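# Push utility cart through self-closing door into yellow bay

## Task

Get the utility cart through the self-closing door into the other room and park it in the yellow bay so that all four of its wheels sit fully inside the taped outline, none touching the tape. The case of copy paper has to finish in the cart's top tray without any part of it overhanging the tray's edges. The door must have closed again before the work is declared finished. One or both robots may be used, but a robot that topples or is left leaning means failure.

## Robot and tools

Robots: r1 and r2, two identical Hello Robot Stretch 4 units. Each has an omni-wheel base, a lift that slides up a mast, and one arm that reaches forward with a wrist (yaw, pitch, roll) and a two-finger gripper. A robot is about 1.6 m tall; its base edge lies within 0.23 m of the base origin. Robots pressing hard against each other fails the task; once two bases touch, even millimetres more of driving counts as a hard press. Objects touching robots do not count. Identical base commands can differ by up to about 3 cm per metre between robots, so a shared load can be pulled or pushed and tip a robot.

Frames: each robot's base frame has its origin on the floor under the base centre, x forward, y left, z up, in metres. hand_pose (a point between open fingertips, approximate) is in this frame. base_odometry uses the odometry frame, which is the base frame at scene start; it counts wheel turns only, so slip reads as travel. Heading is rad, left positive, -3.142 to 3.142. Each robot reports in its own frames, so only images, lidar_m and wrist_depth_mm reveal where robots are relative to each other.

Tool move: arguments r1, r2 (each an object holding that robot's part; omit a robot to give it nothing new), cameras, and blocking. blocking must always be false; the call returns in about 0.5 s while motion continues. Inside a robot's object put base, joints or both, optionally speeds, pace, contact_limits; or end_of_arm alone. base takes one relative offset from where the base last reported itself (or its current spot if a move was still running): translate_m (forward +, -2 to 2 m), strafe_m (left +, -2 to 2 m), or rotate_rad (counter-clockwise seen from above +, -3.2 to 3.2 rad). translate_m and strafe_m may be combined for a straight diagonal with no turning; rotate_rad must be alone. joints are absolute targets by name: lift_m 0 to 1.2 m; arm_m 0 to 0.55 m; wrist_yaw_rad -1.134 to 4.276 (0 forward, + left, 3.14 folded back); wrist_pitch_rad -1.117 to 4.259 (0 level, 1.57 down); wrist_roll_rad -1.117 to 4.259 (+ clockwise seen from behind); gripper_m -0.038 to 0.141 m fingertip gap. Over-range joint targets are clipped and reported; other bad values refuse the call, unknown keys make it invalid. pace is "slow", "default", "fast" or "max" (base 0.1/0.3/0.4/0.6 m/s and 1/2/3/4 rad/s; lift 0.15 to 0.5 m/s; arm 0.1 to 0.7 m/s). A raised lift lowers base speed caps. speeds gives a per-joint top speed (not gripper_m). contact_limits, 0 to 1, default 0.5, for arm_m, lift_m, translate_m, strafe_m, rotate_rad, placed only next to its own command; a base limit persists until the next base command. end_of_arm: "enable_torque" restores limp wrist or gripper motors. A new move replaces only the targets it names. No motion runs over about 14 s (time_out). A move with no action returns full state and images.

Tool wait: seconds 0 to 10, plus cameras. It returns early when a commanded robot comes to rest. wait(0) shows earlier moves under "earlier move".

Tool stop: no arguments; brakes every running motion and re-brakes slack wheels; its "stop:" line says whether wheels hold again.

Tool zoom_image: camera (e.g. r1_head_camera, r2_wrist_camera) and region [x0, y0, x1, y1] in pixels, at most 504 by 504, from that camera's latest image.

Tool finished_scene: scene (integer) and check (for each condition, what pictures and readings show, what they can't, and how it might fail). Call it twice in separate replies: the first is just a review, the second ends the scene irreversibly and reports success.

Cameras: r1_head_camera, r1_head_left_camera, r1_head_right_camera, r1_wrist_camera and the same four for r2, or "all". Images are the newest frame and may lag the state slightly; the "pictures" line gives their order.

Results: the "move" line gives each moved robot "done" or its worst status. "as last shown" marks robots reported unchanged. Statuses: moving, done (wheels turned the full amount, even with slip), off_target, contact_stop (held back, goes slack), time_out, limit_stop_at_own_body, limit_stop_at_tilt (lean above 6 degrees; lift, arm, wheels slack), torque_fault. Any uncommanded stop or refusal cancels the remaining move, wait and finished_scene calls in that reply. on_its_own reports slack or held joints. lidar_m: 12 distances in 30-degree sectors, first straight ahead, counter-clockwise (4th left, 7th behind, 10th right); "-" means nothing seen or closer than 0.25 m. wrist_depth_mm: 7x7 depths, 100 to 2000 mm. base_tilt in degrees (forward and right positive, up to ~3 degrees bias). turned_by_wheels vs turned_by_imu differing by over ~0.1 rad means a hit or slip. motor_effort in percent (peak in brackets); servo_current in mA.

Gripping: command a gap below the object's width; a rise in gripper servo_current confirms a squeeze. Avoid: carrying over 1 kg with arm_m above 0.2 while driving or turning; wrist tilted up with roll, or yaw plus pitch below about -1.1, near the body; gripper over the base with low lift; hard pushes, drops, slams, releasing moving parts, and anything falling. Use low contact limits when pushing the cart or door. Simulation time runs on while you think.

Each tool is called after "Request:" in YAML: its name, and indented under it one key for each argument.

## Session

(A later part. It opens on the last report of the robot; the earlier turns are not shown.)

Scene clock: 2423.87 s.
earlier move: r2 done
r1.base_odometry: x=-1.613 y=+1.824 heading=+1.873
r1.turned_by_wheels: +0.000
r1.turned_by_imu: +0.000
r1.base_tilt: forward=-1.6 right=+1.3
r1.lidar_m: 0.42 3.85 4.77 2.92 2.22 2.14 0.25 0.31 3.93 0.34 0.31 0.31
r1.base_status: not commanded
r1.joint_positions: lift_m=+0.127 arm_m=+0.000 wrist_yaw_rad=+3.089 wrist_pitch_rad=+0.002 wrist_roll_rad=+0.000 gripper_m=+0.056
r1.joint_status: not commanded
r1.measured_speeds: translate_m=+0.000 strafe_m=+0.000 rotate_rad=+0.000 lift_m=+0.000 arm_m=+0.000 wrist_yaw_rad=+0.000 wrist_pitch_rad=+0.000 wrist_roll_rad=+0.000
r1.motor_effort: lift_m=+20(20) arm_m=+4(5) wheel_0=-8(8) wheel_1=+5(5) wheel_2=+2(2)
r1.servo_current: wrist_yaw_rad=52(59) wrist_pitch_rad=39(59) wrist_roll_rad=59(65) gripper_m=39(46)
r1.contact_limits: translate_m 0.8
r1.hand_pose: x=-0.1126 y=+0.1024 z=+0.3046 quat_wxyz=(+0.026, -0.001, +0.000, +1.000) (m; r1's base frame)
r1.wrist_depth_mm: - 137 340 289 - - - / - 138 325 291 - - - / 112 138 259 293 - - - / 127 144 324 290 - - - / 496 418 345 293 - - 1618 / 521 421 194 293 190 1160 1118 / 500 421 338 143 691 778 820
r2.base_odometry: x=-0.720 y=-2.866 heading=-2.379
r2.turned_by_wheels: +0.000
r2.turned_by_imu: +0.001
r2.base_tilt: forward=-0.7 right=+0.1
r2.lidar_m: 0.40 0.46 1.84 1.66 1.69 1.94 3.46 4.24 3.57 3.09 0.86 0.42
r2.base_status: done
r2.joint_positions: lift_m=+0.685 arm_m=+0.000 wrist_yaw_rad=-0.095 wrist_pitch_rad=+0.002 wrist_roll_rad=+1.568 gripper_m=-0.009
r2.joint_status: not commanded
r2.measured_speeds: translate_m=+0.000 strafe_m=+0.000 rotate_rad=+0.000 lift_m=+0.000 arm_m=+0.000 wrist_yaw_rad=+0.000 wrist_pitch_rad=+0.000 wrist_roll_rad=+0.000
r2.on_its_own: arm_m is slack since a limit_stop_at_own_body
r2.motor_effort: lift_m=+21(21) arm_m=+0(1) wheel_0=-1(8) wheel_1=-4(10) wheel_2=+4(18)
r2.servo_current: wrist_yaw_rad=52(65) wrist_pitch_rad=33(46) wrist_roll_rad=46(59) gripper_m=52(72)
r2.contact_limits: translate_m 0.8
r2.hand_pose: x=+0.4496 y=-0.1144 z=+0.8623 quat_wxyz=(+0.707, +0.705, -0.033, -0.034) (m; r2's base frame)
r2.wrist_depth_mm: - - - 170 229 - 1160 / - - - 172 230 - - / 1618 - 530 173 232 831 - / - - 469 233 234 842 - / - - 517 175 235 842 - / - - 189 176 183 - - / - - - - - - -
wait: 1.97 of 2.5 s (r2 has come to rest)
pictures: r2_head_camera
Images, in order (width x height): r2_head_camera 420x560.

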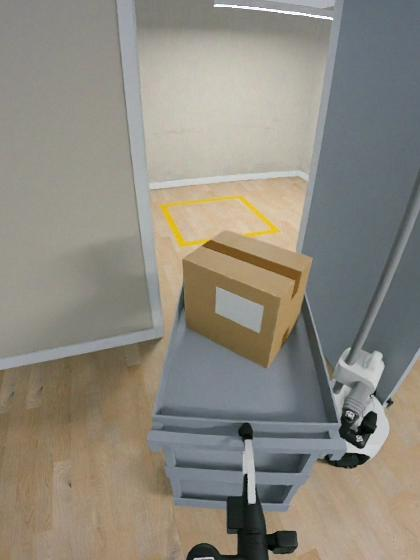

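Request:
zoom_image:
  camera: "r2_head_camera"
  region: [130, 260, 370, 520]

Scaled by 1.938 from the camera's 420x560 image, which has a finer 1200x1600 frame.

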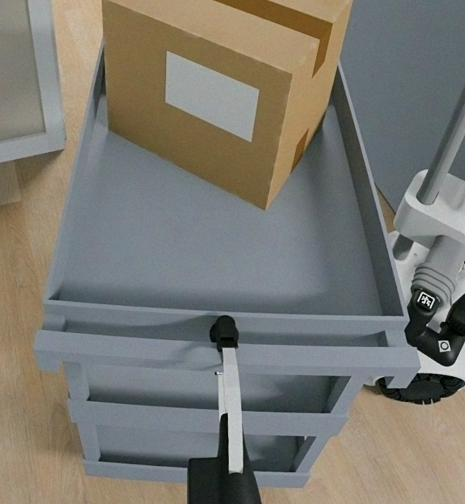

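Request:
move:
  blocking: false
  r2: {"base": {"translate_m": 0.005, "strafe_m": 0.075}, "contact_limits": {"translate_m": 0.8}}
  cameras: []

Request:
wait:
  seconds: 2.5
  cameras: ["r2_head_camera"]

Scene clock: 2544.37 s.
move: r2 moving
r1.base_odometry: x=-1.613 y=+1.824 heading=+1.873
r1.turned_by_wheels: +0.000
r1.turned_by_imu: +0.000
r1.base_tilt: forward=-1.6 right=+1.3
r1.lidar_m: 0.45 3.83 4.81 2.92 2.24 2.15 0.25 0.31 3.91 0.34 0.31 0.32
r1.base_status: not commanded
r1.joint_positions: lift_m=+0.127 arm_m=+0.000 wrist_yaw_rad=+3.089 wrist_pitch_rad=+0.002 wrist_roll_rad=+0.000 gripper_m=+0.056
r1.joint_status: not commanded
r1.measured_speeds: translate_m=+0.000 strafe_m=+0.000 rotate_rad=+0.000 lift_m=+0.000 arm_m=+0.000 wrist_yaw_rad=+0.000 wrist_pitch_rad=+0.000 wrist_roll_rad=+0.000
r1.motor_effort: lift_m=+20(20) arm_m=+4(4) wheel_0=-7(8) wheel_1=+5(5) wheel_2=+2(2)
r1.servo_current: wrist_yaw_rad=46(59) wrist_pitch_rad=52(52) wrist_roll_rad=59(59) gripper_m=39(46)
r1.contact_limits: translate_m 0.8
r1.hand_pose: x=-0.1126 y=+0.1024 z=+0.3046 quat_wxyz=(+0.026, -0.001, +0.000, +1.000) (m; r1's base frame)
r1.wrist_depth_mm: - 137 340 289 - - - / - 138 325 291 - - - / 112 138 259 293 - - - / 126 144 327 293 - - - / 496 413 343 296 - - 1576 / 521 421 195 293 191 1182 1160 / 508 418 338 143 707 768 809
r2.base_odometry: x=-0.698 y=-2.892 heading=-2.380
r2.turned_by_wheels: -0.001
r2.turned_by_imu: -0.001
r2.base_tilt: forward=-0.7 right=+0.1
r2.lidar_m: 0.39 1.57 1.81 1.64 1.64 1.89 3.37 4.25 3.65 3.11 0.91 0.43
r2.base_status: translate_m moving; strafe_m moving
r2.joint_positions: lift_m=+0.685 arm_m=+0.000 wrist_yaw_rad=-0.105 wrist_pitch_rad=+0.002 wrist_roll_rad=+1.568 gripper_m=-0.009
r2.joint_status: not commanded
r2.measured_speeds: translate_m=+0.007 strafe_m=+0.135 rotate_rad=+0.003 lift_m=+0.000 arm_m=+0.000 wrist_yaw_rad=-0.017 wrist_pitch_rad=+0.000 wrist_roll_rad=+0.000
r2.on_its_own: arm_m is slack since a limit_stop_at_own_body
r2.motor_effort: lift_m=+21(21) arm_m=+0(0) wheel_0=-12(14) wheel_1=+10(11) wheel_2=-9(9)
r2.servo_current: wrist_yaw_rad=52(65) wrist_pitch_rad=46(46) wrist_roll_rad=39(52) gripper_m=59(65)
r2.contact_limits: translate_m 0.8
r2.hand_pose: x=+0.4485 y=-0.1172 z=+0.8623 quat_wxyz=(+0.707, +0.705, -0.036, -0.038) (m; r2's base frame)
r2.wrist_depth_mm: - - - 172 230 - 1160 / - - - 173 231 - - / 1661 - 525 173 234 831 - / - - 469 234 234 842 - / - - 521 176 236 842 - / - - 187 177 183 - - / - - - - - - -
pictures: none
No camera images: "cameras" was empty.

Scene clock: 2549.90 s.
earlier move: r2 done
r1.base_odometry: x=-1.613 y=+1.824 heading=+1.873
r1.turned_by_wheels: +0.000
r1.turned_by_imu: +0.000
r1.base_tilt: forward=-1.6 right=+1.3
r1.lidar_m: 0.47 3.84 4.79 2.91 2.22 2.14 0.25 0.29 3.92 0.35 0.32 0.34
r1.base_status: not commanded
r1.joint_positions: lift_m=+0.127 arm_m=+0.000 wrist_yaw_rad=+3.089 wrist_pitch_rad=+0.002 wrist_roll_rad=+0.000 gripper_m=+0.056
r1.joint_status: not commanded
r1.measured_speeds: translate_m=+0.000 strafe_m=+0.000 rotate_rad=+0.000 lift_m=+0.000 arm_m=+0.000 wrist_yaw_rad=+0.000 wrist_pitch_rad=+0.000 wrist_roll_rad=+0.000
r1.motor_effort: lift_m=+20(20) arm_m=+4(4) wheel_0=-7(8) wheel_1=+5(5) wheel_2=+2(2)
r1.servo_current: wrist_yaw_rad=46(72) wrist_pitch_rad=33(52) wrist_roll_rad=46(65) gripper_m=39(52)
r1.contact_limits: translate_m 0.8
r1.hand_pose: x=-0.1126 y=+0.1024 z=+0.3046 quat_wxyz=(+0.026, -0.001, +0.000, +1.000) (m; r1's base frame)
r1.wrist_depth_mm: - 138 340 290 - - - / - 138 324 290 - - - / 112 138 262 291 - - - / 127 144 329 291 - - - / 500 415 345 293 - - 1576 / 517 418 194 294 190 1160 1118 / 508 421 338 143 699 768 820
r2.base_odometry: x=-0.672 y=-2.923 heading=-2.379
r2.turned_by_wheels: +0.000
r2.turned_by_imu: +0.001
r2.base_tilt: forward=-0.7 right=+0.1
r2.lidar_m: 0.41 1.56 1.80 1.61 1.59 1.84 3.23 4.24 3.63 3.16 0.93 0.39
r2.base_status: done
r2.joint_positions: lift_m=+0.685 arm_m=+0.000 wrist_yaw_rad=-0.106 wrist_pitch_rad=+0.002 wrist_roll_rad=+1.568 gripper_m=-0.009
r2.joint_status: not commanded
r2.measured_speeds: translate_m=+0.000 strafe_m=+0.000 rotate_rad=+0.000 lift_m=+0.000 arm_m=+0.000 wrist_yaw_rad=+0.000 wrist_pitch_rad=+0.000 wrist_roll_rad=+0.000
r2.on_its_own: arm_m is slack since a limit_stop_at_own_body
r2.motor_effort: lift_m=+21(21) arm_m=+0(1) wheel_0=-2(15) wheel_1=+2(11) wheel_2=-8(9)
r2.servo_current: wrist_yaw_rad=46(65) wrist_pitch_rad=46(46) wrist_roll_rad=52(52) gripper_m=59(65)
r2.contact_limits: translate_m 0.8
r2.hand_pose: x=+0.4484 y=-0.1173 z=+0.8623 quat_wxyz=(+0.707, +0.705, -0.036, -0.038) (m; r2's base frame)
r2.wrist_depth_mm: - - - 161 217 - - / - - 580 163 221 - - / 1618 - 469 167 225 - - / - - 480 229 229 - - / - - 549 174 235 - - / - - 186 176 183 - - / - - - - - - 496
wait: 0.00 of 2.5 s (r2 has come to rest)
pictures: r2_head_camera
Images, in order (width x height): r2_head_camera 420x560.

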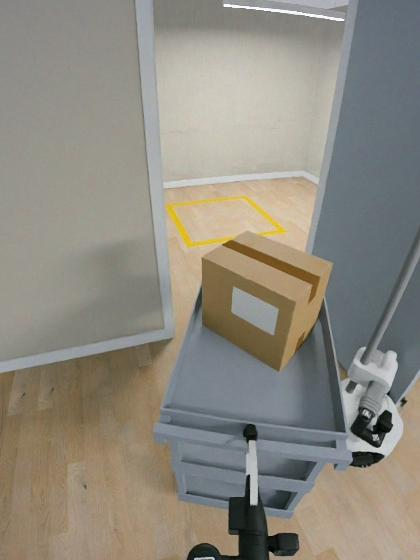

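Request:
move:
  blocking: false
  r2: {"base": {"translate_m": 0.148, "strafe_m": -0.026}, "contact_limits": {"translate_m": 0.8}}
  cameras: []

Request:
wait:
  seconds: 2.5
  cameras: ["r2_head_camera"]

Scene clock: 2558.97 s.
move: r2 moving
r1.base_odometry: x=-1.613 y=+1.824 heading=+1.873
r1.turned_by_wheels: +0.000
r1.turned_by_imu: +0.000
r1.base_tilt: forward=-1.5 right=+1.3
r1.lidar_m: 0.48 3.86 4.78 2.92 2.21 2.15 0.25 0.32 3.93 0.35 0.32 0.34
r1.base_status: not commanded
r1.joint_positions: lift_m=+0.127 arm_m=+0.000 wrist_yaw_rad=+3.089 wrist_pitch_rad=+0.002 wrist_roll_rad=+0.000 gripper_m=+0.056
r1.joint_status: not commanded
r1.measured_speeds: translate_m=+0.000 strafe_m=+0.000 rotate_rad=+0.000 lift_m=+0.000 arm_m=+0.000 wrist_yaw_rad=+0.000 wrist_pitch_rad=+0.000 wrist_roll_rad=+0.000
r1.motor_effort: lift_m=+20(20) arm_m=+4(4) wheel_0=-7(8) wheel_1=+5(5) wheel_2=+2(2)
r1.servo_current: wrist_yaw_rad=72(72) wrist_pitch_rad=46(52) wrist_roll_rad=65(65) gripper_m=39(46)
r1.contact_limits: translate_m 0.8
r1.hand_pose: x=-0.1126 y=+0.1024 z=+0.3046 quat_wxyz=(+0.026, -0.001, +0.000, +1.000) (m; r1's base frame)
r1.wrist_depth_mm: - 137 338 290 - - - / - 138 325 290 - - - / 112 138 260 291 - - - / 126 144 325 293 - - - / 500 415 343 293 - - 1576 / 521 421 194 293 191 1160 1138 / 504 421 338 143 691 768 809
r2.base_odometry: x=-0.699 y=-2.941 heading=-2.379
r2.turned_by_wheels: +0.000
r2.turned_by_imu: +0.000
r2.base_tilt: forward=-0.7 right=+0.1
r2.lidar_m: 0.40 1.53 1.77 1.60 1.60 1.90 3.30 4.28 3.65 3.14 0.89 0.41
r2.base_status: translate_m moving; strafe_m moving
r2.joint_positions: lift_m=+0.685 arm_m=+0.000 wrist_yaw_rad=-0.106 wrist_pitch_rad=+0.002 wrist_roll_rad=+1.568 gripper_m=-0.009
r2.joint_status: not commanded
r2.measured_speeds: translate_m=+0.121 strafe_m=-0.023 rotate_rad=-0.002 lift_m=+0.000 arm_m=+0.000 wrist_yaw_rad=+0.000 wrist_pitch_rad=+0.000 wrist_roll_rad=+0.000
r2.on_its_own: arm_m is slack since a limit_stop_at_own_body
r2.motor_effort: lift_m=+21(21) arm_m=+0(0) wheel_0=+11(12) wheel_1=+7(8) wheel_2=-17(17)
r2.servo_current: wrist_yaw_rad=52(59) wrist_pitch_rad=39(46) wrist_roll_rad=59(59) gripper_m=65(65)
r2.contact_limits: translate_m 0.8
r2.hand_pose: x=+0.4484 y=-0.1173 z=+0.8623 quat_wxyz=(+0.707, +0.705, -0.036, -0.038) (m; r2's base frame)
r2.wrist_depth_mm: - - - 159 216 - - / - - 585 163 221 - - / - - 473 167 224 - - / - - 480 228 229 - - / - - 549 173 234 - - / - - 186 176 183 - - / - - - - - - 496
pictures: none
No camera images: "cameras" was empty.

Scene clock: 2560.30 s.
earlier move: r2 done
r1.base_odometry: x=-1.613 y=+1.824 heading=+1.873
r1.turned_by_wheels: +0.000
r1.turned_by_imu: +0.000
r1.base_tilt: forward=-1.6 right=+1.3
r1.lidar_m: 0.51 3.85 4.80 2.92 2.22 2.14 0.25 0.35 3.91 0.36 0.34 0.37
r1.base_status: not commanded
r1.joint_positions: lift_m=+0.127 arm_m=+0.000 wrist_yaw_rad=+3.089 wrist_pitch_rad=+0.002 wrist_roll_rad=+0.000 gripper_m=+0.056
r1.joint_status: not commanded
r1.measured_speeds: translate_m=+0.000 strafe_m=+0.000 rotate_rad=+0.000 lift_m=+0.000 arm_m=+0.000 wrist_yaw_rad=+0.000 wrist_pitch_rad=+0.000 wrist_roll_rad=+0.000
r1.motor_effort: lift_m=+20(20) arm_m=+4(5) wheel_0=-7(8) wheel_1=+5(5) wheel_2=+2(2)
r1.servo_current: wrist_yaw_rad=52(72) wrist_pitch_rad=39(52) wrist_roll_rad=33(65) gripper_m=39(46)
r1.contact_limits: translate_m 0.8
r1.hand_pose: x=-0.1126 y=+0.1024 z=+0.3046 quat_wxyz=(+0.026, -0.001, +0.000, +1.000) (m; r1's base frame)
r1.wrist_depth_mm: - 137 340 290 - - - / - 138 325 291 - - - / 112 138 260 291 - - - / 127 144 327 293 - - - / 492 415 343 293 - - 1576 / 525 418 194 293 191 1138 1118 / 504 421 342 143 699 768 809
r2.base_odometry: x=-0.797 y=-3.007 heading=-2.379
r2.turned_by_wheels: +0.000
r2.turned_by_imu: +0.001
r2.base_tilt: forward=-0.7 right=+0.1
r2.lidar_m: 0.41 1.41 1.61 1.65 1.65 1.94 3.44 4.38 3.60 3.08 0.80 0.41
r2.base_status: done
r2.joint_positions: lift_m=+0.685 arm_m=+0.000 wrist_yaw_rad=-0.100 wrist_pitch_rad=+0.002 wrist_roll_rad=+1.568 gripper_m=-0.009
r2.joint_status: not commanded
r2.measured_speeds: translate_m=+0.000 strafe_m=+0.000 rotate_rad=+0.000 lift_m=+0.000 arm_m=+0.000 wrist_yaw_rad=+0.000 wrist_pitch_rad=+0.000 wrist_roll_rad=+0.000
r2.on_its_own: arm_m is slack since a limit_stop_at_own_body
r2.motor_effort: lift_m=+21(21) arm_m=+0(1) wheel_0=+4(13) wheel_1=+4(8) wheel_2=-3(17)
r2.servo_current: wrist_yaw_rad=52(59) wrist_pitch_rad=39(46) wrist_roll_rad=52(59) gripper_m=65(72)
r2.contact_limits: translate_m 0.8
r2.hand_pose: x=+0.4491 y=-0.1157 z=+0.8623 quat_wxyz=(+0.707, +0.705, -0.034, -0.036) (m; r2's base frame)
r2.wrist_depth_mm: - - - 158 213 - - / 1537 - 574 161 218 - - / - - 469 165 224 - - / - - 480 226 229 - - / - - 549 172 234 - - / - - 190 176 182 - - / - - - - - - 492
wait: 1.33 of 2.5 s (r2 has come to rest)
pictures: r2_head_camera
Images, in order (width x height): r2_head_camera 420x560.

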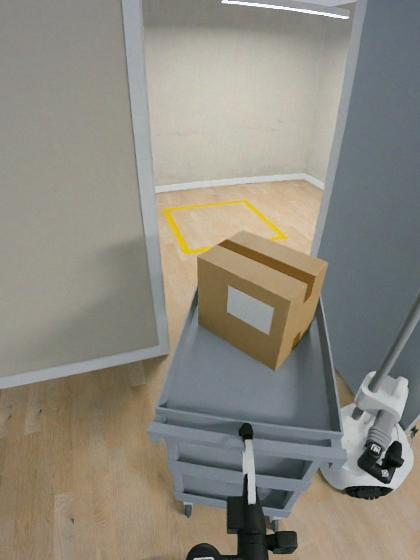

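Request:
zoom_image:
  camera: "r2_head_camera"
  region: [130, 150, 340, 270]

Scaled by 2.400 from the camera's 420x560 image, which has a finer 1200x1600 frame.

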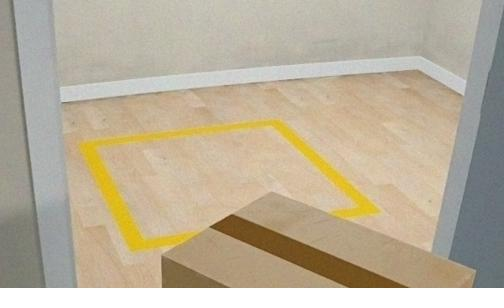

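Request:
zoom_image:
  camera: "r2_head_camera"
  region: [130, 320, 210, 420]

Request:
zoom_image:
  camera: "r2_head_camera"
  region: [280, 230, 420, 420]

Scaled by 5.040 from the camera's 420x560 image, which has a finer 1200x1600 frame.

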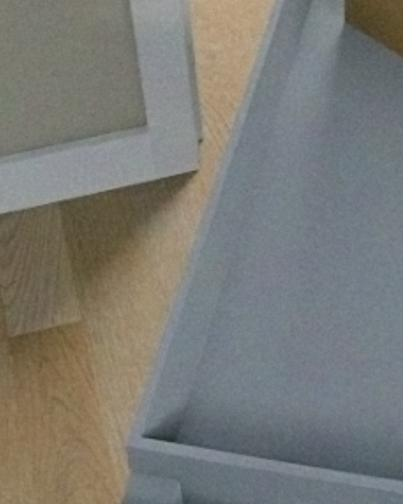

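Scaled by 2.653 from the camera's 420x560 image, which has a finer 1200x1600 frame.

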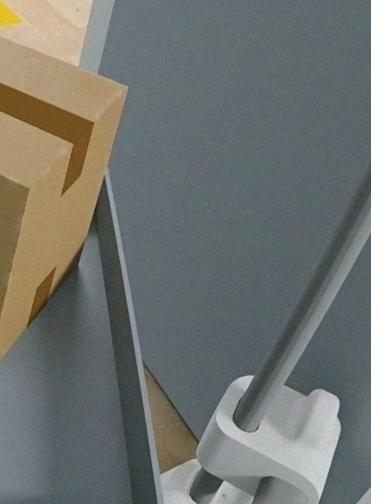

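Request:
move:
  blocking: false
  r2: {"base": {"translate_m": -0.02, "strafe_m": -0.085}, "contact_limits": {"translate_m": 0.8}}
  cameras: []

Request:
wait:
  seconds: 2.5
  cameras: ["r2_head_camera"]

Scene clock: 2701.37 s.
move: r2 moving
r1.base_odometry: x=-1.613 y=+1.824 heading=+1.873
r1.turned_by_wheels: +0.000
r1.turned_by_imu: +0.000
r1.base_tilt: forward=-1.6 right=+1.3
r1.lidar_m: 0.48 3.85 4.80 2.91 2.22 2.16 0.25 0.34 3.95 0.36 0.33 0.34
r1.base_status: not commanded
r1.joint_positions: lift_m=+0.127 arm_m=+0.000 wrist_yaw_rad=+3.089 wrist_pitch_rad=+0.002 wrist_roll_rad=+0.000 gripper_m=+0.056
r1.joint_status: not commanded
r1.measured_speeds: translate_m=+0.000 strafe_m=+0.000 rotate_rad=+0.000 lift_m=+0.000 arm_m=+0.000 wrist_yaw_rad=+0.000 wrist_pitch_rad=+0.000 wrist_roll_rad=+0.000
r1.motor_effort: lift_m=+20(20) arm_m=+4(5) wheel_0=-7(8) wheel_1=+5(5) wheel_2=+2(2)
r1.servo_current: wrist_yaw_rad=72(72) wrist_pitch_rad=46(46) wrist_roll_rad=46(52) gripper_m=46(46)
r1.contact_limits: translate_m 0.8
r1.hand_pose: x=-0.1126 y=+0.1024 z=+0.3046 quat_wxyz=(+0.026, -0.001, +0.000, +1.000) (m; r1's base frame)
r1.wrist_depth_mm: - 137 340 290 - - - / - 138 325 290 - - - / 112 138 259 293 - - - / 127 144 325 293 - - - / 496 418 342 293 - - 1576 / 517 418 195 293 191 1182 1118 / 504 421 338 144 699 778 809
r2.base_odometry: x=-0.814 y=-2.979 heading=-2.378
r2.turned_by_wheels: +0.001
r2.turned_by_imu: +0.002
r2.base_tilt: forward=-0.6 right=+0.1
r2.lidar_m: 0.41 0.43 1.69 1.70 1.68 1.99 3.47 4.37 3.56 3.05 0.76 0.41
r2.base_status: translate_m moving; strafe_m moving
r2.joint_positions: lift_m=+0.685 arm_m=+0.000 wrist_yaw_rad=-0.095 wrist_pitch_rad=+0.002 wrist_roll_rad=+1.568 gripper_m=-0.009
r2.joint_status: not commanded
r2.measured_speeds: translate_m=-0.029 strafe_m=-0.124 rotate_rad=-0.002 lift_m=+0.000 arm_m=+0.000 wrist_yaw_rad=+0.005 wrist_pitch_rad=+0.000 wrist_roll_rad=+0.000
r2.on_its_own: arm_m is slack since a limit_stop_at_own_body
r2.motor_effort: lift_m=+21(21) arm_m=+0(1) wheel_0=+15(18) wheel_1=-9(11) wheel_2=+12(12)
r2.servo_current: wrist_yaw_rad=46(59) wrist_pitch_rad=39(52) wrist_roll_rad=59(59) gripper_m=65(65)
r2.contact_limits: translate_m 0.8
r2.hand_pose: x=+0.4496 y=-0.1144 z=+0.8623 quat_wxyz=(+0.707, +0.705, -0.033, -0.034) (m; r2's base frame)
r2.wrist_depth_mm: - - - 160 217 - - / 1576 - 597 163 221 - - / - - 480 167 225 - - / - - 477 228 230 - - / - - 535 173 234 - - / - - 189 177 182 - - / - - - - - - 504
pictures: none
No camera images: "cameras" was empty.

Scene clock: 2702.30 s.
earlier move: r2 done
r1.base_odometry: x=-1.613 y=+1.824 heading=+1.873
r1.turned_by_wheels: +0.000
r1.turned_by_imu: +0.000
r1.base_tilt: forward=-1.6 right=+1.3
r1.lidar_m: 0.41 3.86 4.79 2.92 2.21 2.14 0.25 0.34 3.94 0.33 0.29 0.30
r1.base_status: not commanded
r1.joint_positions: lift_m=+0.127 arm_m=+0.000 wrist_yaw_rad=+3.089 wrist_pitch_rad=+0.002 wrist_roll_rad=+0.000 gripper_m=+0.056
r1.joint_status: not commanded
r1.measured_speeds: translate_m=+0.000 strafe_m=+0.000 rotate_rad=+0.000 lift_m=+0.000 arm_m=+0.000 wrist_yaw_rad=+0.000 wrist_pitch_rad=+0.000 wrist_roll_rad=+0.000
r1.motor_effort: lift_m=+20(20) arm_m=+4(5) wheel_0=-7(8) wheel_1=+5(5) wheel_2=+2(3)
r1.servo_current: wrist_yaw_rad=33(72) wrist_pitch_rad=39(46) wrist_roll_rad=39(59) gripper_m=39(46)
r1.contact_limits: translate_m 0.8
r1.hand_pose: x=-0.1126 y=+0.1024 z=+0.3046 quat_wxyz=(+0.026, -0.001, +0.000, +1.000) (m; r1's base frame)
r1.wrist_depth_mm: - 137 338 290 - - - / - 138 325 290 - - - / 112 138 260 290 - - - / 127 144 327 291 - - - / 496 415 343 294 - - 1618 / 517 421 195 294 190 1138 1138 / 504 421 338 143 707 778 809
r2.base_odometry: x=-0.841 y=-2.932 heading=-2.378
r2.turned_by_wheels: -0.001
r2.turned_by_imu: +0.000
r2.base_tilt: forward=-0.7 right=+0.1
r2.lidar_m: 0.37 0.45 1.74 1.73 1.76 2.04 3.58 4.35 3.52 2.99 0.74 0.42
r2.base_status: done
r2.joint_positions: lift_m=+0.685 arm_m=+0.000 wrist_yaw_rad=-0.095 wrist_pitch_rad=+0.002 wrist_roll_rad=+1.568 gripper_m=-0.009
r2.joint_status: not commanded
r2.measured_speeds: translate_m=+0.000 strafe_m=+0.000 rotate_rad=+0.000 lift_m=+0.000 arm_m=+0.000 wrist_yaw_rad=+0.000 wrist_pitch_rad=+0.000 wrist_roll_rad=+0.000
r2.on_its_own: arm_m is slack since a limit_stop_at_own_body
r2.motor_effort: lift_m=+21(21) arm_m=+0(1) wheel_0=+3(18) wheel_1=-2(11) wheel_2=+8(12)
r2.servo_current: wrist_yaw_rad=46(59) wrist_pitch_rad=46(52) wrist_roll_rad=39(59) gripper_m=72(72)
r2.contact_limits: translate_m 0.8
r2.hand_pose: x=+0.4497 y=-0.1144 z=+0.8623 quat_wxyz=(+0.707, +0.705, -0.033, -0.034) (m; r2's base frame)
r2.wrist_depth_mm: - - - 175 236 - - / - - - 175 236 - - / - - 569 176 236 831 - / - - 469 236 236 831 - / - - 504 176 236 - - / - - 189 177 183 - - / - - - - - - -
wait: 0.93 of 2.5 s (r2 has come to rest)
pictures: r2_head_camera
Images, in order (width x height): r2_head_camera 420x560.

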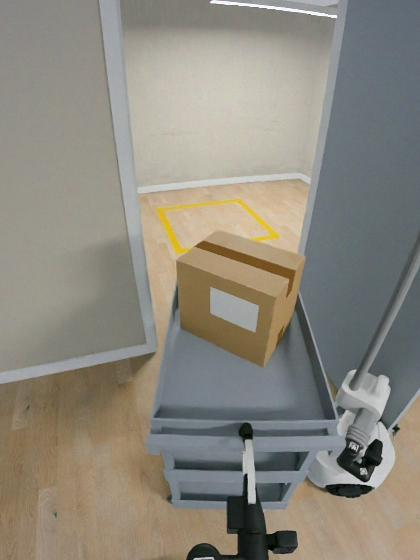

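Request:
zoom_image:
  camera: "r2_head_camera"
  region: [130, 260, 370, 500]

Request:
zoom_image:
  camera: "r2_head_camera"
  region: [90, 180, 330, 380]

Scaled by 2.100 from the camera's 420x560 image, which has a finer 1200x1600 frame.

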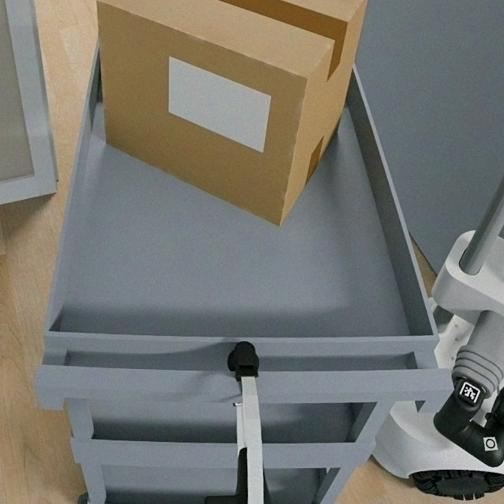

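Scaled by 2.100 from the camera's 420x560 image, which has a finer 1200x1600 frame.

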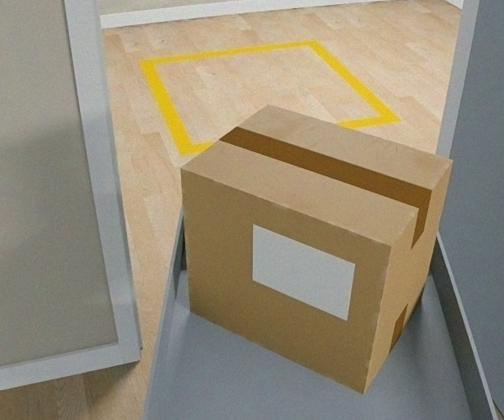

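Request:
move:
  blocking: false
  r2: {"base": {"translate_m": 0.2, "strafe_m": -0.007}, "contact_limits": {"translate_m": 0.8}}
  cameras: []

Request:
wait:
  seconds: 2.5
  cameras: ["r2_head_camera"]

Scene clock: 2734.80 s.
move: r2 moving
r1.base_odometry: x=-1.613 y=+1.824 heading=+1.873
r1.turned_by_wheels: +0.000
r1.turned_by_imu: +0.000
r1.base_tilt: forward=-1.6 right=+1.3
r1.lidar_m: 0.39 3.87 4.80 2.91 2.21 2.14 0.25 0.34 3.93 0.36 0.29 0.31
r1.base_status: not commanded
r1.joint_positions: lift_m=+0.127 arm_m=+0.000 wrist_yaw_rad=+3.089 wrist_pitch_rad=+0.002 wrist_roll_rad=+0.000 gripper_m=+0.056
r1.joint_status: not commanded
r1.measured_speeds: translate_m=+0.000 strafe_m=+0.000 rotate_rad=+0.000 lift_m=+0.000 arm_m=+0.000 wrist_yaw_rad=+0.000 wrist_pitch_rad=+0.000 wrist_roll_rad=+0.000
r1.motor_effort: lift_m=+20(20) arm_m=+4(4) wheel_0=-7(8) wheel_1=+5(5) wheel_2=+2(2)
r1.servo_current: wrist_yaw_rad=52(65) wrist_pitch_rad=46(46) wrist_roll_rad=46(59) gripper_m=39(52)
r1.contact_limits: translate_m 0.8
r1.hand_pose: x=-0.1126 y=+0.1024 z=+0.3046 quat_wxyz=(+0.026, -0.001, +0.000, +1.000) (m; r1's base frame)
r1.wrist_depth_mm: - 138 342 289 - - - / - 138 325 290 - - - / 112 138 259 290 - - - / 126 144 327 291 - - - / 496 415 347 293 - - 1618 / 521 421 195 293 190 1182 1138 / 508 421 338 143 699 768 809
r2.base_odometry: x=-0.865 y=-2.952 heading=-2.379
r2.turned_by_wheels: +0.000
r2.turned_by_imu: +0.000
r2.base_tilt: forward=-0.7 right=+0.1
r2.lidar_m: 0.39 1.40 1.66 1.75 1.75 2.02 3.59 4.35 3.51 3.01 0.73 0.41
r2.base_status: translate_m moving; strafe_m moving
r2.joint_positions: lift_m=+0.685 arm_m=+0.000 wrist_yaw_rad=-0.103 wrist_pitch_rad=+0.002 wrist_roll_rad=+1.568 gripper_m=-0.009
r2.joint_status: not commanded
r2.measured_speeds: translate_m=+0.122 strafe_m=-0.005 rotate_rad=+0.001 lift_m=+0.000 arm_m=+0.000 wrist_yaw_rad=-0.018 wrist_pitch_rad=+0.000 wrist_roll_rad=+0.000
r2.on_its_own: arm_m is slack since a limit_stop_at_own_body
r2.motor_effort: lift_m=+21(21) arm_m=+0(1) wheel_0=+6(13) wheel_1=+8(9) wheel_2=-18(18)
r2.servo_current: wrist_yaw_rad=46(59) wrist_pitch_rad=39(46) wrist_roll_rad=52(59) gripper_m=65(65)
r2.contact_limits: translate_m 0.8
r2.hand_pose: x=+0.4487 y=-0.1167 z=+0.8623 quat_wxyz=(+0.707, +0.705, -0.036, -0.037) (m; r2's base frame)
r2.wrist_depth_mm: - - - 185 247 - - / - - - 183 244 - 530 / - - 647 182 241 831 - / - - 473 180 239 842 - / - - 496 178 236 - - / - - 187 176 181 - - / - - - - 233 - -
pictures: none
No camera images: "cameras" was empty.

Scene clock: 2736.47 s.
earlier move: r2 done
r1.base_odometry: x=-1.613 y=+1.824 heading=+1.873
r1.turned_by_wheels: +0.000
r1.turned_by_imu: +0.000
r1.base_tilt: forward=-1.6 right=+1.3
r1.lidar_m: 0.60 3.86 4.79 2.90 2.19 2.13 0.25 0.32 3.93 0.36 0.32 0.31
r1.base_status: not commanded
r1.joint_positions: lift_m=+0.127 arm_m=+0.000 wrist_yaw_rad=+3.089 wrist_pitch_rad=+0.002 wrist_roll_rad=+0.000 gripper_m=+0.056
r1.joint_status: not commanded
r1.measured_speeds: translate_m=+0.000 strafe_m=+0.000 rotate_rad=+0.000 lift_m=+0.000 arm_m=+0.000 wrist_yaw_rad=+0.000 wrist_pitch_rad=+0.000 wrist_roll_rad=+0.000
r1.motor_effort: lift_m=+20(20) arm_m=+4(5) wheel_0=-7(8) wheel_1=+5(5) wheel_2=+2(3)
r1.servo_current: wrist_yaw_rad=46(72) wrist_pitch_rad=46(52) wrist_roll_rad=39(59) gripper_m=46(52)
r1.contact_limits: translate_m 0.8
r1.hand_pose: x=-0.1126 y=+0.1024 z=+0.3046 quat_wxyz=(+0.026, -0.001, +0.000, +1.000) (m; r1's base frame)
r1.wrist_depth_mm: - 137 342 289 - - - / - 138 329 290 - - - / 112 138 260 293 - - - / 127 144 327 291 - - - / 496 415 345 291 - - 1537 / 525 421 195 293 190 1160 1138 / 508 424 338 143 691 778 809
r2.base_odometry: x=-0.991 y=-3.065 heading=-2.378
r2.turned_by_wheels: +0.000
r2.turned_by_imu: +0.000
r2.base_tilt: forward=-0.7 right=+0.1
r2.lidar_m: 0.38 0.40 1.49 1.79 1.78 2.10 3.63 4.53 3.43 2.94 0.62 0.43
r2.base_status: done
r2.joint_positions: lift_m=+0.685 arm_m=+0.000 wrist_yaw_rad=-0.103 wrist_pitch_rad=+0.002 wrist_roll_rad=+1.568 gripper_m=-0.009
r2.joint_status: not commanded
r2.measured_speeds: translate_m=+0.000 strafe_m=+0.000 rotate_rad=+0.000 lift_m=+0.000 arm_m=+0.000 wrist_yaw_rad=+0.000 wrist_pitch_rad=+0.000 wrist_roll_rad=+0.000
r2.on_its_own: arm_m is slack since a limit_stop_at_own_body
r2.motor_effort: lift_m=+21(21) arm_m=+0(1) wheel_0=+2(13) wheel_1=+2(9) wheel_2=-3(19)
r2.servo_current: wrist_yaw_rad=39(59) wrist_pitch_rad=39(46) wrist_roll_rad=52(65) gripper_m=65(72)
r2.contact_limits: translate_m 0.8
r2.hand_pose: x=+0.4487 y=-0.1166 z=+0.8623 quat_wxyz=(+0.707, +0.705, -0.036, -0.037) (m; r2's base frame)
r2.wrist_depth_mm: - - - 205 272 283 294 / - - - 198 262 1708 508 / - - - 193 255 1708 - / - - 539 187 246 854 - / - - 477 182 240 842 - / - - 189 178 183 - - / - - - - 228 - -
wait: 1.67 of 2.5 s (r2 has come to rest)
pictures: r2_head_camera
Images, in order (width x height): r2_head_camera 420x560.

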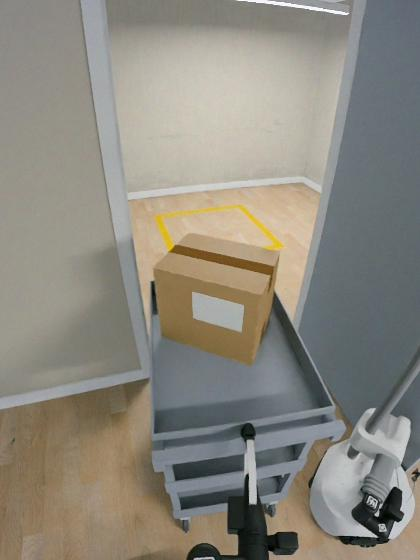

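Request:
zoom_image:
  camera: "r2_head_camera"
  region: [90, 230, 350, 490]

Scaled by 1.938 from the camera's 420x560 image, which has a finer 1200x1600 frame.

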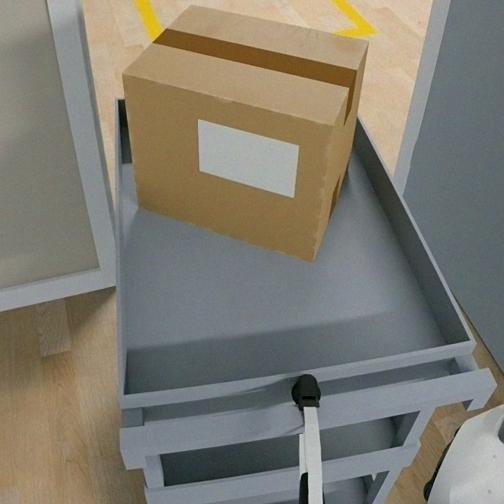

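Request:
move:
  blocking: false
  r2: {"base": {"translate_m": 0.055, "strafe_m": 0.155}, "contact_limits": {"translate_m": 0.8}}
  cameras: []

Request:
wait:
  seconds: 2.5
  cameras: ["r2_head_camera"]

Scene clock: 2786.70 s.
move: r2 moving
r1.base_odometry: x=-1.613 y=+1.824 heading=+1.873
r1.turned_by_wheels: +0.000
r1.turned_by_imu: +0.000
r1.base_tilt: forward=-1.6 right=+1.3
r1.lidar_m: 0.63 3.85 4.82 2.93 2.21 2.15 0.25 0.31 3.92 0.41 0.33 0.33
r1.base_status: not commanded
r1.joint_positions: lift_m=+0.127 arm_m=+0.000 wrist_yaw_rad=+3.089 wrist_pitch_rad=+0.002 wrist_roll_rad=+0.000 gripper_m=+0.056
r1.joint_status: not commanded
r1.measured_speeds: translate_m=+0.000 strafe_m=+0.000 rotate_rad=+0.000 lift_m=+0.000 arm_m=+0.000 wrist_yaw_rad=+0.000 wrist_pitch_rad=+0.000 wrist_roll_rad=+0.000
r1.motor_effort: lift_m=+20(20) arm_m=+4(4) wheel_0=-7(7) wheel_1=+5(5) wheel_2=+2(2)
r1.servo_current: wrist_yaw_rad=59(65) wrist_pitch_rad=52(52) wrist_roll_rad=52(78) gripper_m=39(46)
r1.contact_limits: translate_m 0.8
r1.hand_pose: x=-0.1126 y=+0.1024 z=+0.3046 quat_wxyz=(+0.026, -0.001, +0.000, +1.000) (m; r1's base frame)
r1.wrist_depth_mm: - 137 342 290 - - - / - 138 324 290 - - - / 112 138 260 291 - - - / 126 145 325 293 - - - / 496 418 343 293 - - 1618 / 521 418 195 294 190 1182 1138 / 508 421 338 143 699 778 820
r2.base_odometry: x=-0.978 y=-3.094 heading=-2.379
r2.turned_by_wheels: -0.001
r2.turned_by_imu: +0.000
r2.base_tilt: forward=-0.7 right=+0.1
r2.lidar_m: 0.35 1.25 1.46 1.77 1.78 2.05 3.68 4.55 3.48 2.97 0.63 0.45
r2.base_status: translate_m moving; strafe_m moving
r2.joint_positions: lift_m=+0.685 arm_m=+0.000 wrist_yaw_rad=-0.105 wrist_pitch_rad=+0.002 wrist_roll_rad=+1.568 gripper_m=-0.009
r2.joint_status: not commanded
r2.measured_speeds: translate_m=+0.040 strafe_m=+0.117 rotate_rad=+0.004 lift_m=+0.000 arm_m=+0.000 wrist_yaw_rad=+0.000 wrist_pitch_rad=+0.000 wrist_roll_rad=+0.000
r2.on_its_own: arm_m is slack since a limit_stop_at_own_body
r2.motor_effort: lift_m=+21(21) arm_m=+0(1) wheel_0=-13(14) wheel_1=+11(11) wheel_2=-12(13)
r2.servo_current: wrist_yaw_rad=46(52) wrist_pitch_rad=39(46) wrist_roll_rad=39(59) gripper_m=59(65)
r2.contact_limits: translate_m 0.8
r2.hand_pose: x=+0.4485 y=-0.1171 z=+0.8623 quat_wxyz=(+0.707, +0.705, -0.036, -0.038) (m; r2's base frame)
r2.wrist_depth_mm: - - - 203 270 300 301 / - - - 196 263 1708 484 / - - - 191 253 1708 - / - - 525 186 246 854 - / - - 484 182 239 842 - / - - 187 177 180 - - / - - - - 229 - -
pictures: none
No camera images: "cameras" was empty.

Scene clock: 2788.20 s.
earlier move: r2 done
r1.base_odometry: x=-1.613 y=+1.824 heading=+1.873
r1.turned_by_wheels: +0.000
r1.turned_by_imu: +0.000
r1.base_tilt: forward=-1.6 right=+1.3
r1.lidar_m: 0.75 3.83 4.81 2.93 2.16 2.13 0.25 0.31 3.92 0.49 0.45 0.46
r1.base_status: not commanded
r1.joint_positions: lift_m=+0.127 arm_m=+0.000 wrist_yaw_rad=+3.089 wrist_pitch_rad=+0.002 wrist_roll_rad=+0.000 gripper_m=+0.056
r1.joint_status: not commanded
r1.measured_speeds: translate_m=+0.000 strafe_m=+0.000 rotate_rad=+0.000 lift_m=+0.000 arm_m=+0.000 wrist_yaw_rad=+0.000 wrist_pitch_rad=+0.000 wrist_roll_rad=+0.000
r1.motor_effort: lift_m=+20(20) arm_m=+4(4) wheel_0=-7(8) wheel_1=+5(5) wheel_2=+2(3)
r1.servo_current: wrist_yaw_rad=46(65) wrist_pitch_rad=46(52) wrist_roll_rad=39(78) gripper_m=46(52)
r1.contact_limits: translate_m 0.8
r1.hand_pose: x=-0.1126 y=+0.1024 z=+0.3046 quat_wxyz=(+0.026, -0.001, +0.000, +1.000) (m; r1's base frame)
r1.wrist_depth_mm: - 137 338 290 - - - / - 137 324 290 - - - / 112 138 260 291 - - - / 126 144 325 293 - - - / 492 415 345 293 - - 1576 / 517 421 195 294 191 1182 1138 / 504 421 340 143 699 778 820
r2.base_odometry: x=-0.924 y=-3.215 heading=-2.379
r2.turned_by_wheels: +0.000
r2.turned_by_imu: +0.000
r2.base_tilt: forward=-0.7 right=+0.0
r2.lidar_m: 0.40 1.16 1.36 1.67 1.68 1.95 3.41 4.64 3.60 0.91 0.72 0.42
r2.base_status: done
r2.joint_positions: lift_m=+0.685 arm_m=+0.000 wrist_yaw_rad=-0.102 wrist_pitch_rad=+0.002 wrist_roll_rad=+1.568 gripper_m=-0.009
r2.joint_status: not commanded
r2.measured_speeds: translate_m=+0.000 strafe_m=+0.000 rotate_rad=+0.000 lift_m=+0.000 arm_m=+0.000 wrist_yaw_rad=+0.000 wrist_pitch_rad=+0.000 wrist_roll_rad=+0.000
r2.on_its_own: arm_m is slack since a limit_stop_at_own_body
r2.motor_effort: lift_m=+21(21) arm_m=+0(1) wheel_0=-4(14) wheel_1=+2(12) wheel_2=-4(13)
r2.servo_current: wrist_yaw_rad=33(59) wrist_pitch_rad=46(46) wrist_roll_rad=52(59) gripper_m=65(65)
r2.contact_limits: translate_m 0.8
r2.hand_pose: x=+0.4488 y=-0.1164 z=+0.8623 quat_wxyz=(+0.707, +0.705, -0.035, -0.037) (m; r2's base frame)
r2.wrist_depth_mm: - - - 170 229 - 1098 / - - - 172 231 809 - / - - 517 174 233 842 - / - - 473 234 234 831 - / - - 525 175 236 842 - / - - 188 177 182 - - / - - - - - - 521
wait: 1.50 of 2.5 s (r2 has come to rest)
pictures: r2_head_camera
Images, in order (width x height): r2_head_camera 420x560.

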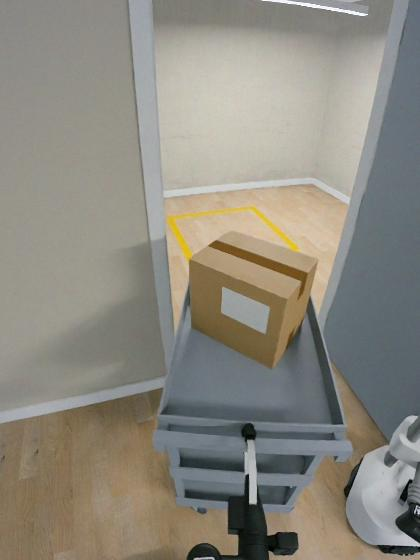

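Request:
zoom_image:
  camera: "r2_head_camera"
  region: [120, 230, 380, 490]

Scaled by 1.938 from the camera's 420x560 image, which has a finer 1200x1600 frame.

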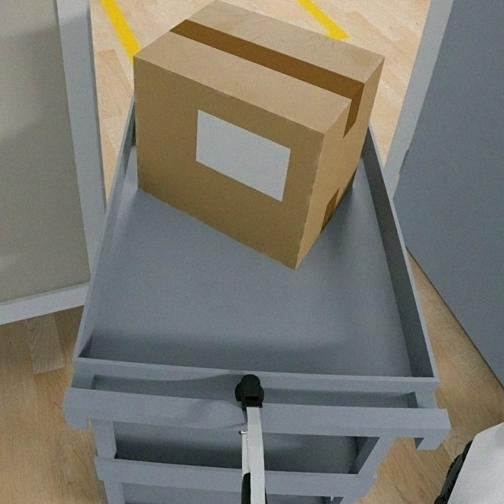

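Request:
move:
  r2: {"base": {"translate_m": 0.148, "strafe_m": -0.021}, "contact_limits": {"translate_m": 0.8}}
  blocking: false
  cameras: []

Request:
wait:
  seconds: 3
  cameras: ["r2_head_camera"]

Scene clock: 2827.97 s.
move: r2 moving
r1.base_odometry: x=-1.613 y=+1.824 heading=+1.873
r1.turned_by_wheels: +0.000
r1.turned_by_imu: +0.000
r1.base_tilt: forward=-1.6 right=+1.3
r1.lidar_m: 0.75 3.84 4.79 2.92 2.23 2.15 0.25 0.32 0.73 0.49 0.46 0.48
r1.base_status: not commanded
r1.joint_positions: lift_m=+0.127 arm_m=+0.000 wrist_yaw_rad=+3.089 wrist_pitch_rad=+0.002 wrist_roll_rad=+0.000 gripper_m=+0.056
r1.joint_status: not commanded
r1.measured_speeds: translate_m=+0.000 strafe_m=+0.000 rotate_rad=+0.000 lift_m=+0.000 arm_m=+0.000 wrist_yaw_rad=+0.000 wrist_pitch_rad=+0.000 wrist_roll_rad=+0.000
r1.motor_effort: lift_m=+20(20) arm_m=+4(5) wheel_0=-7(7) wheel_1=+5(5) wheel_2=+2(3)
r1.servo_current: wrist_yaw_rad=39(52) wrist_pitch_rad=46(46) wrist_roll_rad=46(59) gripper_m=39(46)
r1.contact_limits: translate_m 0.8
r1.hand_pose: x=-0.1126 y=+0.1024 z=+0.3046 quat_wxyz=(+0.026, -0.001, +0.000, +1.000) (m; r1's base frame)
r1.wrist_depth_mm: - 137 338 290 - - - / - 138 324 291 - - - / 112 138 260 293 - - - / 126 144 327 291 - - - / 500 415 343 291 - - 1576 / 525 418 195 293 191 1182 1138 / 504 421 340 143 699 778 809
r2.base_odometry: x=-0.949 y=-3.233 heading=-2.379
r2.turned_by_wheels: +0.000
r2.turned_by_imu: +0.001
r2.base_tilt: forward=-0.7 right=+0.1
r2.lidar_m: 0.38 1.14 1.34 1.67 1.69 1.95 3.44 4.67 3.58 0.78 0.70 0.43
r2.base_status: translate_m moving; strafe_m moving
r2.joint_positions: lift_m=+0.685 arm_m=+0.000 wrist_yaw_rad=-0.102 wrist_pitch_rad=+0.002 wrist_roll_rad=+1.568 gripper_m=-0.009
r2.joint_status: not commanded
r2.measured_speeds: translate_m=+0.121 strafe_m=-0.017 rotate_rad=-0.001 lift_m=+0.000 arm_m=+0.000 wrist_yaw_rad=+0.000 wrist_pitch_rad=+0.000 wrist_roll_rad=+0.000
r2.on_its_own: arm_m is slack since a limit_stop_at_own_body
r2.motor_effort: lift_m=+21(21) arm_m=+0(0) wheel_0=+12(12) wheel_1=+7(9) wheel_2=-15(17)
r2.servo_current: wrist_yaw_rad=46(46) wrist_pitch_rad=46(46) wrist_roll_rad=52(52) gripper_m=65(65)
r2.contact_limits: translate_m 0.8
r2.hand_pose: x=+0.4488 y=-0.1164 z=+0.8623 quat_wxyz=(+0.707, +0.705, -0.035, -0.037) (m; r2's base frame)
r2.wrist_depth_mm: - - - 171 230 - 1118 / - - - 173 232 1537 - / - - 525 173 232 831 - / - - 469 234 234 842 - / - - 521 175 236 842 - / - - 188 176 184 - - / - - - - - - -
pictures: none
No camera images: "cameras" was empty.

Scene clock: 2829.30 s.
earlier move: r2 done
r1.base_odometry: x=-1.613 y=+1.824 heading=+1.873
r1.turned_by_wheels: +0.000
r1.turned_by_imu: +0.000
r1.base_tilt: forward=-1.5 right=+1.3
r1.lidar_m: 0.81 3.85 4.80 2.92 2.20 2.15 0.25 0.32 0.81 0.50 0.47 0.63
r1.base_status: not commanded
r1.joint_positions: lift_m=+0.127 arm_m=+0.000 wrist_yaw_rad=+3.089 wrist_pitch_rad=+0.002 wrist_roll_rad=+0.000 gripper_m=+0.056
r1.joint_status: not commanded
r1.measured_speeds: translate_m=+0.000 strafe_m=+0.000 rotate_rad=+0.000 lift_m=+0.000 arm_m=+0.000 wrist_yaw_rad=+0.000 wrist_pitch_rad=+0.000 wrist_roll_rad=+0.000
r1.motor_effort: lift_m=+20(20) arm_m=+4(5) wheel_0=-8(8) wheel_1=+5(5) wheel_2=+2(3)
r1.servo_current: wrist_yaw_rad=39(78) wrist_pitch_rad=46(52) wrist_roll_rad=59(65) gripper_m=46(52)
r1.contact_limits: translate_m 0.8
r1.hand_pose: x=-0.1126 y=+0.1024 z=+0.3046 quat_wxyz=(+0.026, -0.001, +0.000, +1.000) (m; r1's base frame)
r1.wrist_depth_mm: - 138 340 289 - - - / - 138 324 290 - - - / 112 138 260 293 - - - / 127 144 327 293 - - - / 496 418 343 294 - - 1576 / 521 421 193 293 191 1182 1138 / 504 424 338 144 699 778 809
r2.base_odometry: x=-1.045 y=-3.302 heading=-2.378
r2.turned_by_wheels: +0.000
r2.turned_by_imu: +0.001
r2.base_tilt: forward=-0.7 right=+0.0
r2.lidar_m: 0.39 0.43 1.23 1.73 1.71 2.02 3.54 4.76 3.52 0.63 0.65 0.43
r2.base_status: done
r2.joint_positions: lift_m=+0.685 arm_m=+0.000 wrist_yaw_rad=-0.098 wrist_pitch_rad=+0.002 wrist_roll_rad=+1.568 gripper_m=-0.009
r2.joint_status: not commanded
r2.measured_speeds: translate_m=+0.000 strafe_m=+0.000 rotate_rad=+0.000 lift_m=+0.000 arm_m=+0.000 wrist_yaw_rad=+0.000 wrist_pitch_rad=+0.000 wrist_roll_rad=+0.000
r2.on_its_own: arm_m is slack since a limit_stop_at_own_body
r2.motor_effort: lift_m=+21(21) arm_m=+0(0) wheel_0=+5(14) wheel_1=+5(9) wheel_2=-3(17)
r2.servo_current: wrist_yaw_rad=33(52) wrist_pitch_rad=39(52) wrist_roll_rad=33(59) gripper_m=59(65)
r2.contact_limits: translate_m 0.8
r2.hand_pose: x=+0.4493 y=-0.1153 z=+0.8623 quat_wxyz=(+0.707, +0.705, -0.034, -0.036) (m; r2's base frame)
r2.wrist_depth_mm: - - - 176 236 1708 1182 / - - - 176 236 1576 - / - - 559 176 236 842 - / - - 469 237 236 831 - / - - 512 176 236 - - / - - 187 176 182 - - / - - - - - - -
wait: 1.33 of 3 s (r2 has come to rest)
pictures: r2_head_camera
Images, in order (width x height): r2_head_camera 420x560.

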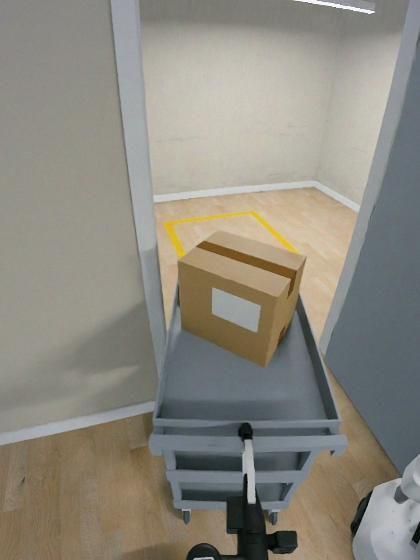

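Request:
zoom_image:
  camera: "r2_head_camera"
  region: [120, 230, 380, 490]

Scaled by 1.938 from the camera's 420x560 image, which has a finer 1200x1600 frame.

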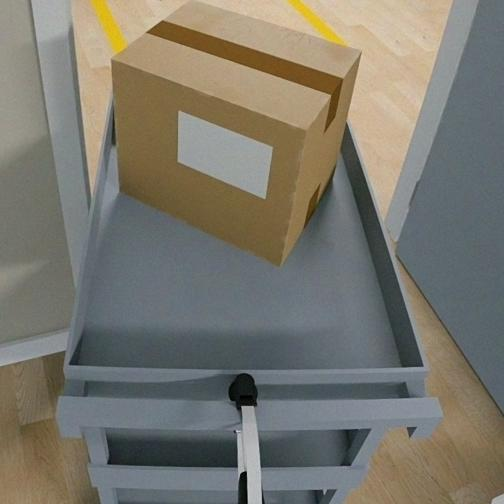

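Request:
move:
  r2: {"base": {"translate_m": 0.159, "strafe_m": -0.017}, "contact_limits": {"translate_m": 0.8}}
  blocking: false
  cameras: []

Request:
wait:
  seconds: 3
  cameras: ["r2_head_camera"]

Request:
zoom_image:
  camera: "r2_head_camera"
  region: [120, 230, 380, 490]

Scene clock: 2865.63 s.
move: r2 moving
r1.base_odometry: x=-1.613 y=+1.824 heading=+1.873
r1.turned_by_wheels: +0.000
r1.turned_by_imu: +0.000
r1.base_tilt: forward=-1.6 right=+1.3
r1.lidar_m: 2.74 3.87 4.80 2.93 2.22 2.14 0.25 0.33 0.79 0.51 0.48 0.61
r1.base_status: not commanded
r1.joint_positions: lift_m=+0.127 arm_m=+0.000 wrist_yaw_rad=+3.089 wrist_pitch_rad=+0.002 wrist_roll_rad=+0.000 gripper_m=+0.056
r1.joint_status: not commanded
r1.measured_speeds: translate_m=+0.000 strafe_m=+0.000 rotate_rad=+0.000 lift_m=+0.000 arm_m=+0.000 wrist_yaw_rad=+0.000 wrist_pitch_rad=+0.000 wrist_roll_rad=+0.000
r1.motor_effort: lift_m=+20(20) arm_m=+4(5) wheel_0=-7(8) wheel_1=+5(5) wheel_2=+2(2)
r1.servo_current: wrist_yaw_rad=72(72) wrist_pitch_rad=46(52) wrist_roll_rad=52(65) gripper_m=39(52)
r1.contact_limits: translate_m 0.8
r1.hand_pose: x=-0.1126 y=+0.1024 z=+0.3046 quat_wxyz=(+0.026, -0.001, +0.000, +1.000) (m; r1's base frame)
r1.wrist_depth_mm: - 137 340 290 - - - / - 138 325 289 - - - / 112 138 260 291 - - - / 126 145 325 290 - - - / 488 418 343 293 - - 1618 / 521 418 195 294 191 1160 1138 / 508 421 340 143 707 778 820
r2.base_odometry: x=-1.070 y=-3.321 heading=-2.378
r2.turned_by_wheels: +0.000
r2.turned_by_imu: +0.001
r2.base_tilt: forward=-0.7 right=+0.1
r2.lidar_m: 0.40 1.01 1.18 1.74 1.74 2.01 3.61 4.80 3.50 0.63 0.63 0.44
r2.base_status: translate_m moving; strafe_m moving
r2.joint_positions: lift_m=+0.685 arm_m=+0.000 wrist_yaw_rad=-0.098 wrist_pitch_rad=+0.002 wrist_roll_rad=+1.568 gripper_m=-0.009
r2.joint_status: not commanded
r2.measured_speeds: translate_m=+0.123 strafe_m=-0.014 rotate_rad=+0.003 lift_m=+0.000 arm_m=+0.000 wrist_yaw_rad=+0.000 wrist_pitch_rad=+0.000 wrist_roll_rad=+0.000
r2.on_its_own: arm_m is slack since a limit_stop_at_own_body
r2.motor_effort: lift_m=+21(21) arm_m=+0(0) wheel_0=+11(12) wheel_1=+8(9) wheel_2=-15(15)
r2.servo_current: wrist_yaw_rad=59(59) wrist_pitch_rad=46(46) wrist_roll_rad=46(52) gripper_m=59(65)
r2.contact_limits: translate_m 0.8
r2.hand_pose: x=+0.4493 y=-0.1153 z=+0.8623 quat_wxyz=(+0.707, +0.705, -0.034, -0.036) (m; r2's base frame)
r2.wrist_depth_mm: - - - 179 238 1863 1182 / - - - 178 238 1576 - / - - 580 178 237 831 - / - - 473 178 237 842 - / - - 508 177 236 - - / - - 189 176 183 - - / - 137 - - - - -
pictures: none
No camera images: "cameras" was empty.

Scene clock: 2867.00 s.
earlier move: r2 done
r1.base_odometry: x=-1.613 y=+1.824 heading=+1.873
r1.turned_by_wheels: +0.000
r1.turned_by_imu: +0.000
r1.base_tilt: forward=-1.6 right=+1.3
r1.lidar_m: 2.70 3.85 4.81 2.89 2.21 2.14 0.25 0.33 0.80 0.53 0.61 0.57
r1.base_status: not commanded
r1.joint_positions: lift_m=+0.127 arm_m=+0.000 wrist_yaw_rad=+3.089 wrist_pitch_rad=+0.002 wrist_roll_rad=+0.000 gripper_m=+0.056
r1.joint_status: not commanded
r1.measured_speeds: translate_m=+0.000 strafe_m=+0.000 rotate_rad=+0.000 lift_m=+0.000 arm_m=+0.000 wrist_yaw_rad=+0.000 wrist_pitch_rad=+0.000 wrist_roll_rad=+0.000
r1.motor_effort: lift_m=+20(20) arm_m=+5(5) wheel_0=-7(8) wheel_1=+5(5) wheel_2=+2(2)
r1.servo_current: wrist_yaw_rad=59(72) wrist_pitch_rad=33(52) wrist_roll_rad=59(65) gripper_m=39(52)
r1.contact_limits: translate_m 0.8
r1.hand_pose: x=-0.1126 y=+0.1024 z=+0.3046 quat_wxyz=(+0.026, -0.001, +0.000, +1.000) (m; r1's base frame)
r1.wrist_depth_mm: - 137 340 287 - - - / - 137 324 290 - - - / 112 138 259 291 - - - / 127 144 325 293 - - - / 492 415 345 293 - - 1576 / 517 418 195 294 190 1160 1118 / 508 418 338 144 699 768 809
r2.base_odometry: x=-1.171 y=-3.399 heading=-2.378
r2.turned_by_wheels: +0.000
r2.turned_by_imu: +0.000
r2.base_tilt: forward=-0.7 right=+0.1
r2.lidar_m: 0.38 0.88 1.04 1.78 1.77 2.08 3.72 4.91 3.46 0.58 0.62 0.44
r2.base_status: done
r2.joint_positions: lift_m=+0.685 arm_m=+0.000 wrist_yaw_rad=-0.098 wrist_pitch_rad=+0.002 wrist_roll_rad=+1.568 gripper_m=-0.009
r2.joint_status: not commanded
r2.measured_speeds: translate_m=+0.000 strafe_m=+0.000 rotate_rad=+0.000 lift_m=+0.000 arm_m=+0.000 wrist_yaw_rad=+0.000 wrist_pitch_rad=+0.000 wrist_roll_rad=+0.000
r2.on_its_own: arm_m is slack since a limit_stop_at_own_body
r2.motor_effort: lift_m=+21(21) arm_m=+0(0) wheel_0=+1(13) wheel_1=+4(9) wheel_2=-2(15)
r2.servo_current: wrist_yaw_rad=52(59) wrist_pitch_rad=46(52) wrist_roll_rad=39(59) gripper_m=59(65)
r2.contact_limits: translate_m 0.8
r2.hand_pose: x=+0.4493 y=-0.1153 z=+0.8623 quat_wxyz=(+0.707, +0.705, -0.034, -0.036) (m; r2's base frame)
r2.wrist_depth_mm: - - - 187 250 1708 1182 / - - - 185 247 1756 525 / - - 654 183 244 831 - / - - 473 181 240 842 - / - - 504 179 237 - - / - - 188 177 183 - - / - - 574 - 234 - -
wait: 1.37 of 3 s (r2 has come to rest)
pictures: r2_head_camera
Images, in order (width x height): r2_head_camera 420x560.

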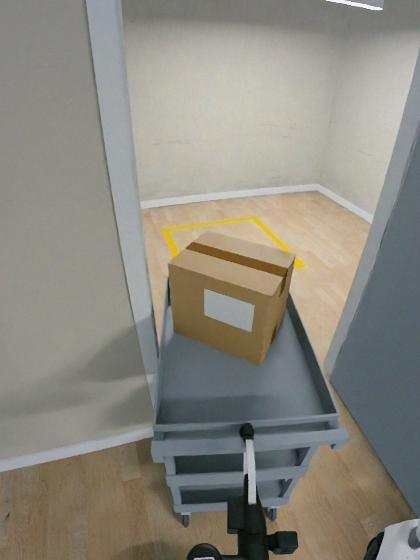

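Scaled by 1.938 from the camera's 420x560 image, which has a finer 1200x1600 frame.

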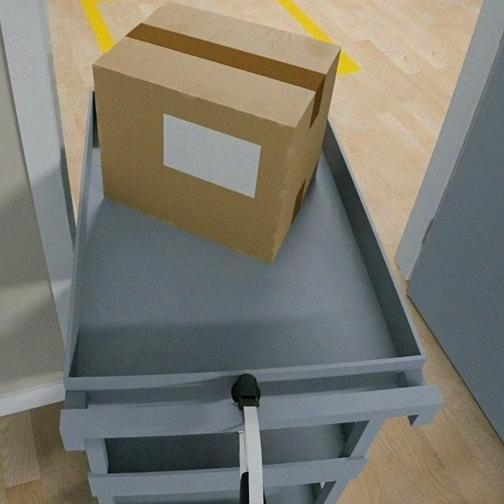

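Request:
zoom_image:
  camera: "r2_head_camera"
  region: [80, 300, 220, 480]

Request:
zoom_image:
  camera: "r2_head_camera"
  region: [280, 240, 420, 420]

Scaled by 2.800 from the camera's 420x560 image, which has a finer 1200x1600 frame.

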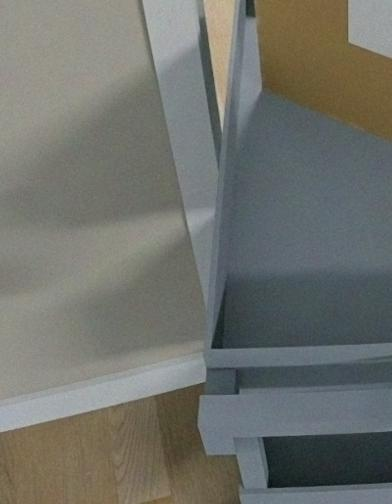

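Scaled by 2.800 from the camera's 420x560 image, which has a finer 1200x1600 frame.

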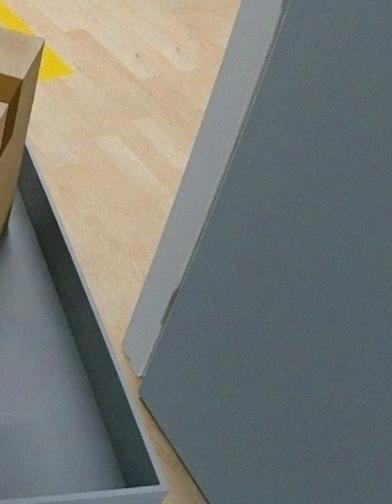

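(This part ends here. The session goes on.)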